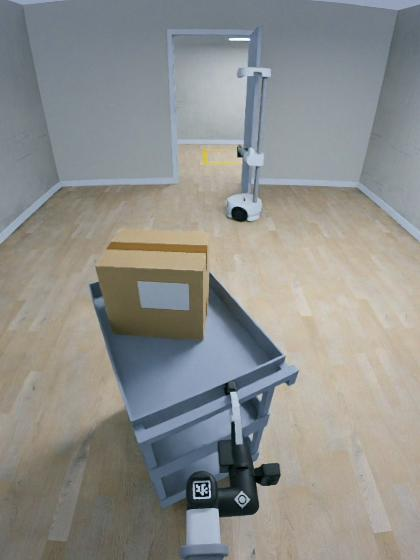

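Emit:
move --r1 '{"base":{"translate_m":-0.2},"joints":{"arm_m":0.38},"contact_limits":{"translate_m":0.8}}' --blocking false --cameras '[]'

Emit:
wait --seconds 2 --cameras '[]'

Emit:
move --r1 '{"base":{"rotate_rad":0.5},"contact_limits":{"rotate_rad":0.8}}' --blocking false --cameras '[]'

Emit:
wait --seconds 2 --cameras '["r1_head_camera","r2_head_camera"]'

Scene clock: 405.30 s.
move: r1 moving
r1.base_odometry: x=-1.922 y=+1.956 heading=-0.295
r1.turned_by_wheels: +0.001
r1.turned_by_imu: +0.001
r1.base_tilt: forward=-1.5 right=+1.2
r1.lidar_m: 0.33 1.50 2.01 2.70 2.95 2.35 2.59 2.61 2.05 2.00 1.61 0.25
r1.base_status: translate_m moving
r1.joint_positions: lift_m=+0.450 arm_m=+0.301 wrist_yaw_rad=+0.002 wrist_pitch_rad=+0.001 wrist_roll_rad=+0.000 gripper_m=-0.030
r1.joint_status: arm_m moving
r1.measured_speeds: translate_m=-0.121 strafe_m=-0.001 rotate_rad=+0.003 lift_m=+0.000 arm_m=+0.195 wrist_yaw_rad=-0.002 wrist_pitch_rad=+0.000 wrist_roll_rad=+0.000
r1.motor_effort: lift_m=+17(17) arm_m=+9(9) wheel_0=+3(8) wheel_1=-2(5) wheel_2=+12(14)
r1.servo_current: wrist_yaw_rad=52(65) wrist_pitch_rad=33(46) wrist_roll_rad=46(52) gripper_m=39(52)
r1.contact_limits: translate_m 0.8
r1.hand_pose: x=+0.7600 y=-0.0870 z=+0.6281 quat_wxyz=(+1.000, +0.000, +0.001, +0.001) (m; r1's base frame)
r1.wrist_depth_mm: - - - - 330 - - / - - - - 258 - - / - - - - 266 - - / - - - - 399 - - / - - - - 293 - - / - - 210 198 179 129 - / 1661 1366 179 1499 165 - -
r2: as last shown
r2.turned_by_imu: +0.001
r2.base_tilt: forward=-0.6 right=+0.0
r2.lidar_m: 0.43 0.44 2.28 2.25 1.47 1.11 1.07 1.13 1.56 2.48 2.59 0.57
r2.servo_current: wrist_yaw_rad=33(52) wrist_pitch_rad=39(46) wrist_roll_rad=33(65) gripper_m=98(98)
r2.wrist_depth_mm: - - - 240 - 1756 1182 / - - - 225 300 300 301 / - - - 209 276 1808 1205 / - - - 195 257 1808 - / - - 615 183 239 798 - / - 469 184 170 178 809 - / - 462 459 - 214 - -
pictures: none
No camera images: "cameras" was empty.

Scene clock: 406.87 s.
earlier move: r1 done
r1.base_odometry: x=-2.083 y=+2.005 heading=-0.295
r1.turned_by_wheels: +0.000
r1.turned_by_imu: +0.002
r1.base_tilt: forward=-1.6 right=+1.2
r1.lidar_m: 0.40 1.67 2.24 2.73 2.98 2.17 2.49 2.55 2.04 1.97 1.82 0.39
r1.base_status: done
r1.joint_positions: lift_m=+0.450 arm_m=+0.380 wrist_yaw_rad=+0.001 wrist_pitch_rad=+0.001 wrist_roll_rad=+0.000 gripper_m=-0.030
r1.joint_status: all done
r1.measured_speeds: all 0
r1.motor_effort: lift_m=+16(17) arm_m=+2(9) wheel_0=+7(10) wheel_1=-1(5) wheel_2=+8(18)
r1.servo_current: wrist_yaw_rad=46(65) wrist_pitch_rad=46(46) wrist_roll_rad=46(59) gripper_m=46(52)
r1.contact_limits: translate_m 0.8
r1.hand_pose: x=+0.8394 y=-0.0870 z=+0.6281 quat_wxyz=(+1.000, +0.000, +0.001, +0.001) (m; r1's base frame)
r1.wrist_depth_mm: - - - - 359 128 - / - - - - 384 - - / - - - - 418 154 - / - - - - 445 138 - / - - - - 477 138 - / - - 208 200 198 140 - / 1576 1397 180 1464 173 123 -
r2.base_odometry: x=+0.406 y=+0.168 heading=-2.079
r2.turned_by_wheels: +0.000
r2.turned_by_imu: +0.000
r2.base_tilt: forward=-0.7 right=+0.1
r2.lidar_m: 0.41 0.44 2.26 2.26 1.51 1.11 1.04 1.12 1.58 2.48 2.61 0.55
r2.base_status: not commanded
r2.joint_positions: lift_m=+0.671 arm_m=+0.120 wrist_yaw_rad=+0.002 wrist_pitch_rad=+0.000 wrist_roll_rad=+1.569 gripper_m=-0.029
r2.joint_status: not commanded
r2.measured_speeds: all 0
r2.motor_effort: lift_m=+17(17) arm_m=-3(4) wheel_0=-3(4) wheel_1=-2(2) wheel_2=+1(1)
r2.servo_current: wrist_yaw_rad=46(65) wrist_pitch_rad=39(52) wrist_roll_rad=46(65) gripper_m=98(104)
r2.hand_pose: x=+0.5794 y=-0.0869 z=+0.8493 quat_wxyz=(+0.708, +0.706, +0.001, +0.001) (m; r2's base frame)
r2.wrist_depth_mm: - - - 241 - 1756 1182 / - - - 225 301 301 300 / - - - 209 274 1756 1182 / - - - 195 257 1756 - / - - 621 183 239 788 - / - 473 185 170 178 809 - / - 462 462 - 216 - -
wait: 1.57 of 2 s (r1 has come to rest)
pictures: none
No camera images: "cameras" was empty.

Scene clock: 407.37 s.
move: r1 moving
r1.base_odometry: x=-2.083 y=+2.005 heading=-0.044
r1.turned_by_wheels: +0.251
r1.turned_by_imu: +0.251
r1.base_tilt: forward=-1.6 right=+1.2
r1.lidar_m: 1.65 1.76 2.75 2.78 3.41 2.18 3.54 2.19 1.97 2.00 1.55 0.39
r1.base_status: rotate_rad moving
r1.joint_positions: lift_m=+0.450 arm_m=+0.380 wrist_yaw_rad=+0.001 wrist_pitch_rad=+0.001 wrist_roll_rad=+0.000 gripper_m=-0.030
r1.joint_status: not commanded
r1.measured_speeds: translate_m=+0.000 strafe_m=+0.001 rotate_rad=+0.978 lift_m=+0.000 arm_m=+0.000 wrist_yaw_rad=+0.000 wrist_pitch_rad=+0.000 wrist_roll_rad=+0.000
r1.motor_effort: lift_m=+16(17) arm_m=+4(4) wheel_0=-8(10) wheel_1=-7(9) wheel_2=-7(9)
r1.servo_current: wrist_yaw_rad=59(72) wrist_pitch_rad=39(46) wrist_roll_rad=46(65) gripper_m=46(52)
r1.contact_limits: rotate_rad 0.8
r1.hand_pose: x=+0.8394 y=-0.0871 z=+0.6281 quat_wxyz=(+1.000, +0.000, +0.001, +0.001) (m; r1's base frame)
r1.wrist_depth_mm: - - - - - - 480 / - - - - - - 480 / - - - - - - 439 / - - - - - - 442 / - - - - - - 504 / - 1118 209 200 - - 517 / - 144 179 1464 165 1537 512
r2: as last shown
r2.lidar_m: 0.44 0.42 2.28 2.26 1.48 1.09 1.06 1.11 1.57 2.48 2.62 0.59
r2.motor_effort: lift_m=+17(17) arm_m=-4(4) wheel_0=-4(4) wheel_1=-2(2) wheel_2=+1(1)
r2.servo_current: wrist_yaw_rad=52(59) wrist_pitch_rad=33(46) wrist_roll_rad=52(59) gripper_m=91(98)
r2.wrist_depth_mm: - - - 240 - 1708 1205 / - - - 225 300 300 301 / - - - 209 274 1808 1205 / - - - 195 258 1808 - / - - 621 183 239 788 - / - 473 185 171 178 798 - / - 462 455 - 214 - -
pictures: none
No camera images: "cameras" was empty.

Scene clock: 408.60 s.
earlier move: r1 done
r1.base_odometry: x=-2.083 y=+2.005 heading=+0.206
r1.turned_by_wheels: +0.250
r1.turned_by_imu: +0.261
r1.base_tilt: forward=-1.6 right=+1.2
r1.lidar_m: 0.48 2.20 2.73 2.93 2.17 2.42 2.63 2.02 1.98 1.86 1.42 0.48
r1.base_status: done
r1.joint_positions: lift_m=+0.450 arm_m=+0.380 wrist_yaw_rad=+0.008 wrist_pitch_rad=+0.001 wrist_roll_rad=+0.000 gripper_m=-0.030
r1.joint_status: not commanded
r1.measured_speeds: all 0
r1.motor_effort: lift_m=+17(17) arm_m=-7(10) wheel_0=+5(10) wheel_1=+0(9) wheel_2=+6(16)
r1.servo_current: wrist_yaw_rad=72(78) wrist_pitch_rad=39(52) wrist_roll_rad=33(65) gripper_m=46(52)
r1.contact_limits: rotate_rad 0.8
r1.hand_pose: x=+0.8402 y=-0.0852 z=+0.6281 quat_wxyz=(+1.000, +0.000, +0.001, +0.004) (m; r1's base frame)
r1.wrist_depth_mm: - - - 1098 - - - / - - - 1078 - - - / - - - 1078 - - - / - - - - - - - / - - - 1098 - - - / - - 180 200 - - - / 1618 1336 167 161 165 1537 1464
r2.base_odometry: x=+0.406 y=+0.168 heading=-2.079
r2.turned_by_wheels: +0.000
r2.turned_by_imu: +0.000
r2.base_tilt: forward=-0.7 right=+0.1
r2.lidar_m: 0.44 0.44 2.31 2.27 1.49 1.09 1.06 1.13 1.57 2.49 2.60 0.58
r2.base_status: not commanded
r2.joint_positions: lift_m=+0.671 arm_m=+0.120 wrist_yaw_rad=+0.002 wrist_pitch_rad=+0.000 wrist_roll_rad=+1.569 gripper_m=-0.029
r2.joint_status: not commanded
r2.measured_speeds: all 0
r2.motor_effort: lift_m=+17(17) arm_m=-4(4) wheel_0=-3(4) wheel_1=-2(2) wheel_2=+1(1)
r2.servo_current: wrist_yaw_rad=39(59) wrist_pitch_rad=39(46) wrist_roll_rad=46(65) gripper_m=91(104)
r2.hand_pose: x=+0.5794 y=-0.0869 z=+0.8493 quat_wxyz=(+0.708, +0.706, +0.001, +0.001) (m; r2's base frame)
r2.wrist_depth_mm: - - - 240 - 1756 1182 / - - - 225 300 301 301 / - - - 208 274 1756 1229 / - - - 195 257 1808 - / - - 621 183 239 798 - / - 469 185 170 177 798 - / - 462 455 - 216 - -
wait: 1.23 of 2 s (r1 has come to rest)
pictures: r1_head_camera, r2_head_camera
Images, in order (width x height): r1_head_camera 420x560, r2_head_camera 420x560.

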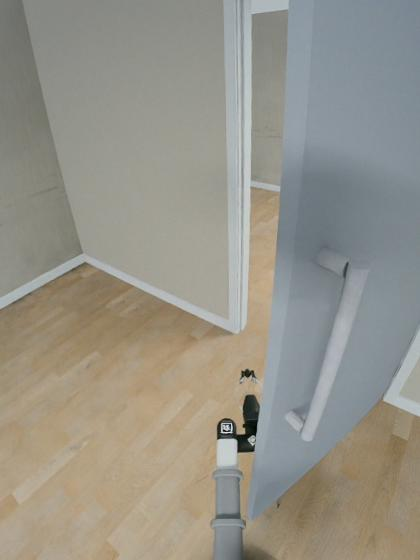

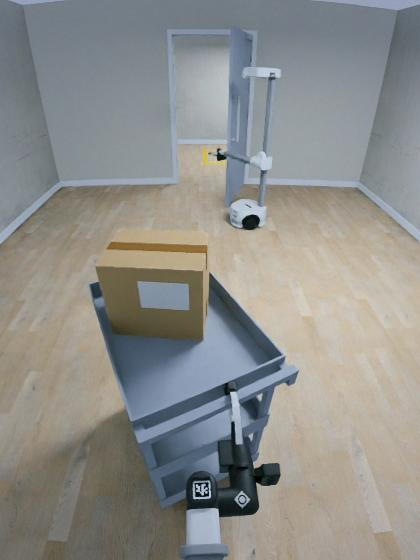

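Emit:
move --r1 '{"base":{"strafe_m":-0.38,"translate_m":-0.2},"contact_limits":{"strafe_m":0.6}}' --blocking false --cameras '[]'

Emit:
wait --seconds 4 --cameras '["r1_head_camera","r2_head_camera"]'

Scene clock: 413.13 s.
move: r1 moving
r1.base_odometry: x=-2.091 y=+1.975 heading=+0.208
r1.turned_by_wheels: +0.002
r1.turned_by_imu: +0.003
r1.base_tilt: forward=-1.6 right=+1.2
r1.lidar_m: 0.46 2.20 2.77 2.96 2.19 2.46 2.56 2.01 1.96 1.83 1.42 0.46
r1.base_status: translate_m moving; strafe_m moving
r1.joint_positions: lift_m=+0.450 arm_m=+0.380 wrist_yaw_rad=+0.008 wrist_pitch_rad=+0.001 wrist_roll_rad=+0.000 gripper_m=-0.030
r1.joint_status: not commanded
r1.measured_speeds: translate_m=-0.058 strafe_m=-0.108 rotate_rad=+0.003 lift_m=+0.000 arm_m=+0.000 wrist_yaw_rad=+0.000 wrist_pitch_rad=+0.000 wrist_roll_rad=+0.000
r1.motor_effort: lift_m=+16(17) arm_m=-7(7) wheel_0=+19(20) wheel_1=-6(8) wheel_2=+19(19)
r1.servo_current: wrist_yaw_rad=72(78) wrist_pitch_rad=33(46) wrist_roll_rad=46(59) gripper_m=39(46)
r1.contact_limits: strafe_m 0.6
r1.hand_pose: x=+0.8402 y=-0.0852 z=+0.6281 quat_wxyz=(+1.000, +0.000, +0.001, +0.004) (m; r1's base frame)
r1.wrist_depth_mm: - - - 1098 - - - / - - - 1098 - - - / - - - 1078 - - - / - - - 1098 - - - / - - - 1098 - - - / - - 181 200 - - - / 1661 1430 166 160 165 1464 1464
r2: as last shown
r2.turned_by_imu: +0.001
r2.base_tilt: forward=-0.7 right=+0.0
r2.lidar_m: 0.44 0.41 2.31 2.25 1.50 1.11 1.04 1.10 1.57 2.48 2.60 0.56
r2.motor_effort: lift_m=+17(17) arm_m=-3(4) wheel_0=-3(4) wheel_1=-2(2) wheel_2=+1(1)
r2.servo_current: wrist_yaw_rad=52(52) wrist_pitch_rad=46(46) wrist_roll_rad=46(52) gripper_m=98(98)
r2.wrist_depth_mm: - - - 239 - 1708 1182 / - - - 225 301 301 301 / - - - 209 274 1756 1205 / - - - 195 256 1756 - / - - 621 182 238 798 - / - 473 184 170 178 809 - / - 462 459 - 215 - -
pictures: none
No camera images: "cameras" was empty.

Scene clock: 415.57 s.
earlier move: r1 done
r1.base_odometry: x=-2.200 y=+1.592 heading=+0.208
r1.turned_by_wheels: -0.001
r1.turned_by_imu: +0.006
r1.base_tilt: forward=-1.6 right=+1.3
r1.lidar_m: 0.37 2.17 3.15 3.39 2.38 4.42 2.06 1.59 1.56 1.69 1.36 0.39
r1.base_status: done
r1.joint_positions: lift_m=+0.450 arm_m=+0.380 wrist_yaw_rad=+0.003 wrist_pitch_rad=+0.001 wrist_roll_rad=+0.000 gripper_m=-0.030
r1.joint_status: not commanded
r1.measured_speeds: all 0
r1.motor_effort: lift_m=+17(17) arm_m=-5(7) wheel_0=+12(24) wheel_1=+3(8) wheel_2=+7(23)
r1.servo_current: wrist_yaw_rad=46(78) wrist_pitch_rad=39(52) wrist_roll_rad=46(65) gripper_m=46(52)
r1.contact_limits: strafe_m 0.6
r1.hand_pose: x=+0.8397 y=-0.0866 z=+0.6281 quat_wxyz=(+1.000, +0.000, +0.001, +0.001) (m; r1's base frame)
r1.wrist_depth_mm: - - - - - - 504 / - - - - - - - / - - - - - - - / - - - - - - 569 / - - - - - - - / - - 184 200 - - 1808 / 1618 1366 180 1499 173 1499 1336
r2.base_odometry: x=+0.406 y=+0.168 heading=-2.079
r2.turned_by_wheels: +0.000
r2.turned_by_imu: +0.000
r2.base_tilt: forward=-0.7 right=+0.1
r2.lidar_m: 0.43 0.43 2.32 2.24 1.49 1.09 1.04 1.12 1.59 2.49 2.64 0.59
r2.base_status: not commanded
r2.joint_positions: lift_m=+0.671 arm_m=+0.120 wrist_yaw_rad=+0.002 wrist_pitch_rad=+0.000 wrist_roll_rad=+1.569 gripper_m=-0.029
r2.joint_status: not commanded
r2.measured_speeds: all 0
r2.motor_effort: lift_m=+17(17) arm_m=-3(4) wheel_0=-4(4) wheel_1=-2(2) wheel_2=+1(1)
r2.servo_current: wrist_yaw_rad=46(65) wrist_pitch_rad=46(46) wrist_roll_rad=39(59) gripper_m=91(98)
r2.hand_pose: x=+0.5794 y=-0.0869 z=+0.8493 quat_wxyz=(+0.708, +0.706, +0.001, +0.001) (m; r2's base frame)
r2.wrist_depth_mm: - - - 240 - 1708 1205 / - - - 226 300 301 300 / - - - 209 276 1756 1182 / - - - 195 256 1756 - / - - 615 183 239 788 - / - 473 184 170 178 798 - / - 462 455 - 214 - -
wait: 2.43 of 4 s (r1 has come to rest)
pictures: r1_head_camera, r2_head_camera
Images, in order (width x height): r1_head_camera 420x560, r2_head_camera 420x560.

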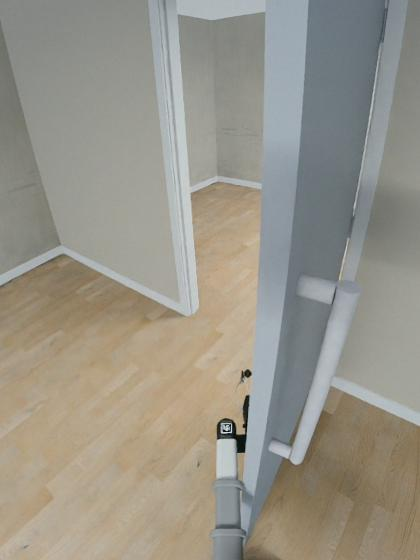

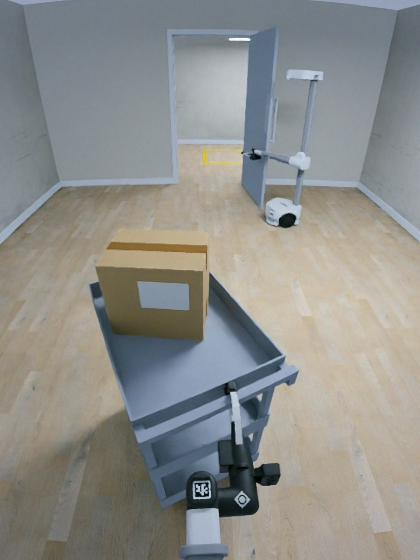

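Emit:
move --r1 '{"joints":{"arm_m":0.3}}' --r2 '{"base":{"strafe_m":0.2,"translate_m":0.1},"pace":"slow"}' --blocking false --cameras '[]'

Emit:
wait --seconds 1.5 --cameras '[]'

Emit:
wait --seconds 3 --cameras '["r2_head_camera"]'

Scene clock: 423.97 s.
move: r1 moving; r2 moving
r1.base_odometry: x=-2.200 y=+1.592 heading=+0.208
r1.turned_by_wheels: +0.000
r1.turned_by_imu: +0.000
r1.base_tilt: forward=-1.6 right=+1.2
r1.lidar_m: 0.35 2.15 3.14 3.38 2.38 4.43 2.06 1.59 1.57 1.69 1.37 0.40
r1.base_status: not commanded
r1.joint_positions: lift_m=+0.450 arm_m=+0.331 wrist_yaw_rad=+0.003 wrist_pitch_rad=+0.001 wrist_roll_rad=+0.000 gripper_m=-0.030
r1.joint_status: arm_m moving
r1.measured_speeds: translate_m=+0.000 strafe_m=+0.000 rotate_rad=+0.000 lift_m=+0.000 arm_m=-0.164 wrist_yaw_rad=+0.000 wrist_pitch_rad=+0.000 wrist_roll_rad=+0.000
r1.motor_effort: lift_m=+16(17) arm_m=-8(11) wheel_0=+12(12) wheel_1=+3(3) wheel_2=+9(10)
r1.servo_current: wrist_yaw_rad=46(59) wrist_pitch_rad=46(46) wrist_roll_rad=59(65) gripper_m=46(52)
r1.contact_limits: strafe_m 0.6
r1.hand_pose: x=+0.7906 y=-0.0866 z=+0.6281 quat_wxyz=(+1.000, +0.000, +0.001, +0.001) (m; r1's base frame)
r1.wrist_depth_mm: - - - - - - 404 / - - - - - - 535 / - - - - - - 442 / - - 1366 - - - 452 / - - 1366 - - - 459 / - - 185 199 - - 462 / 1618 1464 177 1499 165 1499 615
r2.base_odometry: x=+0.413 y=+0.158 heading=-2.080
r2.turned_by_wheels: -0.001
r2.turned_by_imu: +0.000
r2.base_tilt: forward=-0.7 right=+0.1
r2.lidar_m: 0.43 0.43 2.34 2.24 1.47 1.11 1.05 1.09 1.56 2.50 2.61 0.57
r2.base_status: translate_m moving; strafe_m moving
r2.joint_positions: lift_m=+0.671 arm_m=+0.120 wrist_yaw_rad=-0.003 wrist_pitch_rad=+0.000 wrist_roll_rad=+1.569 gripper_m=-0.029
r2.joint_status: not commanded
r2.measured_speeds: translate_m=+0.022 strafe_m=+0.042 rotate_rad=-0.001 lift_m=+0.000 arm_m=+0.000 wrist_yaw_rad=-0.016 wrist_pitch_rad=+0.000 wrist_roll_rad=+0.000
r2.motor_effort: lift_m=+17(17) arm_m=-4(4) wheel_0=-3(10) wheel_1=+8(9) wheel_2=-10(12)
r2.servo_current: wrist_yaw_rad=52(59) wrist_pitch_rad=46(46) wrist_roll_rad=39(52) gripper_m=98(98)
r2.hand_pose: x=+0.5790 y=-0.0883 z=+0.8493 quat_wxyz=(+0.708, +0.706, -0.001, -0.001) (m; r2's base frame)
r2.wrist_depth_mm: - - - 246 - 1708 1182 / - - - 226 301 304 315 / - - - 209 274 1808 1205 / - - - 195 257 1756 - / - - 634 183 238 788 - / - 480 184 169 177 - - / - 459 455 - 213 - -
pictures: none
No camera images: "cameras" was empty.

Scene clock: 424.63 s.
earlier move: r1 done; r2 moving
r1.base_odometry: x=-2.200 y=+1.592 heading=+0.208
r1.turned_by_wheels: +0.000
r1.turned_by_imu: +0.000
r1.base_tilt: forward=-1.6 right=+1.3
r1.lidar_m: 0.35 2.14 3.16 3.41 2.32 4.43 2.05 1.60 1.57 1.66 1.34 0.33
r1.base_status: not commanded
r1.joint_positions: lift_m=+0.450 arm_m=+0.300 wrist_yaw_rad=+0.003 wrist_pitch_rad=+0.001 wrist_roll_rad=+0.000 gripper_m=-0.030
r1.joint_status: all done
r1.measured_speeds: all 0
r1.motor_effort: lift_m=+17(17) arm_m=-7(11) wheel_0=+9(12) wheel_1=+3(4) wheel_2=+8(10)
r1.servo_current: wrist_yaw_rad=39(59) wrist_pitch_rad=39(46) wrist_roll_rad=52(72) gripper_m=46(52)
r1.contact_limits: strafe_m 0.6
r1.hand_pose: x=+0.7598 y=-0.0866 z=+0.6281 quat_wxyz=(+1.000, +0.000, +0.001, +0.001) (m; r1's base frame)
r1.wrist_depth_mm: - - - - - - 399 / - - - - - - 343 / - - - - - - 355 / - - 1430 - - - 364 / - - 1397 - - - 370 / - - 180 200 - - 477 / 1661 1430 179 1499 164 1499 473
r2.base_odometry: x=+0.444 y=+0.113 heading=-2.080
r2.turned_by_wheels: +0.000
r2.turned_by_imu: -0.001
r2.base_tilt: forward=-0.7 right=+0.1
r2.lidar_m: 0.46 0.45 2.27 2.17 1.53 1.12 1.08 1.15 1.62 2.52 2.68 0.58
r2.base_status: translate_m moving; strafe_m moving
r2.joint_positions: lift_m=+0.671 arm_m=+0.120 wrist_yaw_rad=-0.008 wrist_pitch_rad=+0.000 wrist_roll_rad=+1.569 gripper_m=-0.029
r2.joint_status: not commanded
r2.measured_speeds: translate_m=+0.045 strafe_m=+0.088 rotate_rad=+0.003 lift_m=+0.000 arm_m=+0.000 wrist_yaw_rad=+0.000 wrist_pitch_rad=+0.000 wrist_roll_rad=+0.000
r2.motor_effort: lift_m=+17(17) arm_m=-4(4) wheel_0=-10(13) wheel_1=+4(9) wheel_2=-14(15)
r2.servo_current: wrist_yaw_rad=65(65) wrist_pitch_rad=33(52) wrist_roll_rad=46(59) gripper_m=98(98)
r2.hand_pose: x=+0.5786 y=-0.0897 z=+0.8493 quat_wxyz=(+0.708, +0.706, -0.003, -0.003) (m; r2's base frame)
r2.wrist_depth_mm: - - - 229 - 1708 1205 / - - - 215 285 297 294 / - - - 202 265 1756 1205 / - - - 190 251 1808 - / - - 539 180 236 831 - / - 462 184 169 179 - - / - 477 469 - 215 - -
wait: 0.67 of 1.5 s (r1 has come to rest)
pictures: none
No camera images: "cameras" was empty.

Scene clock: 427.00 s.
earlier move: r2 done
r1.base_odometry: x=-2.200 y=+1.592 heading=+0.208
r1.turned_by_wheels: +0.000
r1.turned_by_imu: +0.000
r1.base_tilt: forward=-1.6 right=+1.3
r1.lidar_m: 0.35 2.14 3.14 3.39 2.30 4.43 2.04 1.58 1.54 1.69 1.35 0.38
r1.base_status: not commanded
r1.joint_positions: lift_m=+0.450 arm_m=+0.300 wrist_yaw_rad=+0.003 wrist_pitch_rad=+0.001 wrist_roll_rad=+0.000 gripper_m=-0.030
r1.joint_status: all done
r1.measured_speeds: all 0
r1.motor_effort: lift_m=+17(17) arm_m=-7(11) wheel_0=+10(12) wheel_1=+3(4) wheel_2=+8(10)
r1.servo_current: wrist_yaw_rad=65(65) wrist_pitch_rad=39(52) wrist_roll_rad=46(72) gripper_m=39(52)
r1.contact_limits: strafe_m 0.6
r1.hand_pose: x=+0.7598 y=-0.0866 z=+0.6281 quat_wxyz=(+1.000, +0.000, +0.001, +0.001) (m; r1's base frame)
r1.wrist_depth_mm: - - - - - - 399 / - - - - - - 343 / - - - - - - 355 / - - 1430 - - - 364 / - - 1430 - - - 370 / - - 182 199 - - 370 / 1661 1397 180 1499 164 1537 473
r2.base_odometry: x=+0.532 y=-0.016 heading=-2.079
r2.turned_by_wheels: +0.001
r2.turned_by_imu: +0.002
r2.base_tilt: forward=-0.7 right=+0.1
r2.lidar_m: 0.46 0.48 2.07 2.05 1.59 1.19 1.14 1.21 1.71 2.66 2.80 0.57
r2.base_status: done
r2.joint_positions: lift_m=+0.671 arm_m=+0.120 wrist_yaw_rad=-0.006 wrist_pitch_rad=+0.000 wrist_roll_rad=+1.569 gripper_m=-0.029
r2.joint_status: not commanded
r2.measured_speeds: all 0
r2.motor_effort: lift_m=+17(17) arm_m=-4(4) wheel_0=-2(14) wheel_1=+5(9) wheel_2=-6(15)
r2.servo_current: wrist_yaw_rad=52(65) wrist_pitch_rad=33(52) wrist_roll_rad=46(59) gripper_m=85(98)
r2.hand_pose: x=+0.5787 y=-0.0893 z=+0.8493 quat_wxyz=(+0.708, +0.706, -0.002, -0.002) (m; r2's base frame)
r2.wrist_depth_mm: - - - 223 278 1430 1060 / - - - 202 268 1499 1118 / - - - 191 253 1808 521 / - - - 184 242 788 - / - - 477 179 234 820 - / - - 184 171 178 - - / - 504 492 - 220 - -
wait: 2.37 of 3 s (r2 has come to rest)
pictures: r2_head_camera
Images, in order (width x height): r2_head_camera 420x560.

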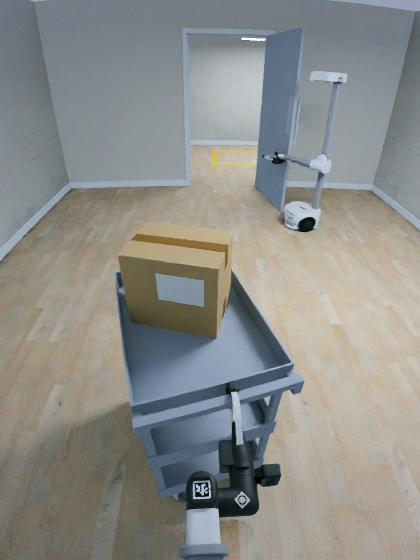

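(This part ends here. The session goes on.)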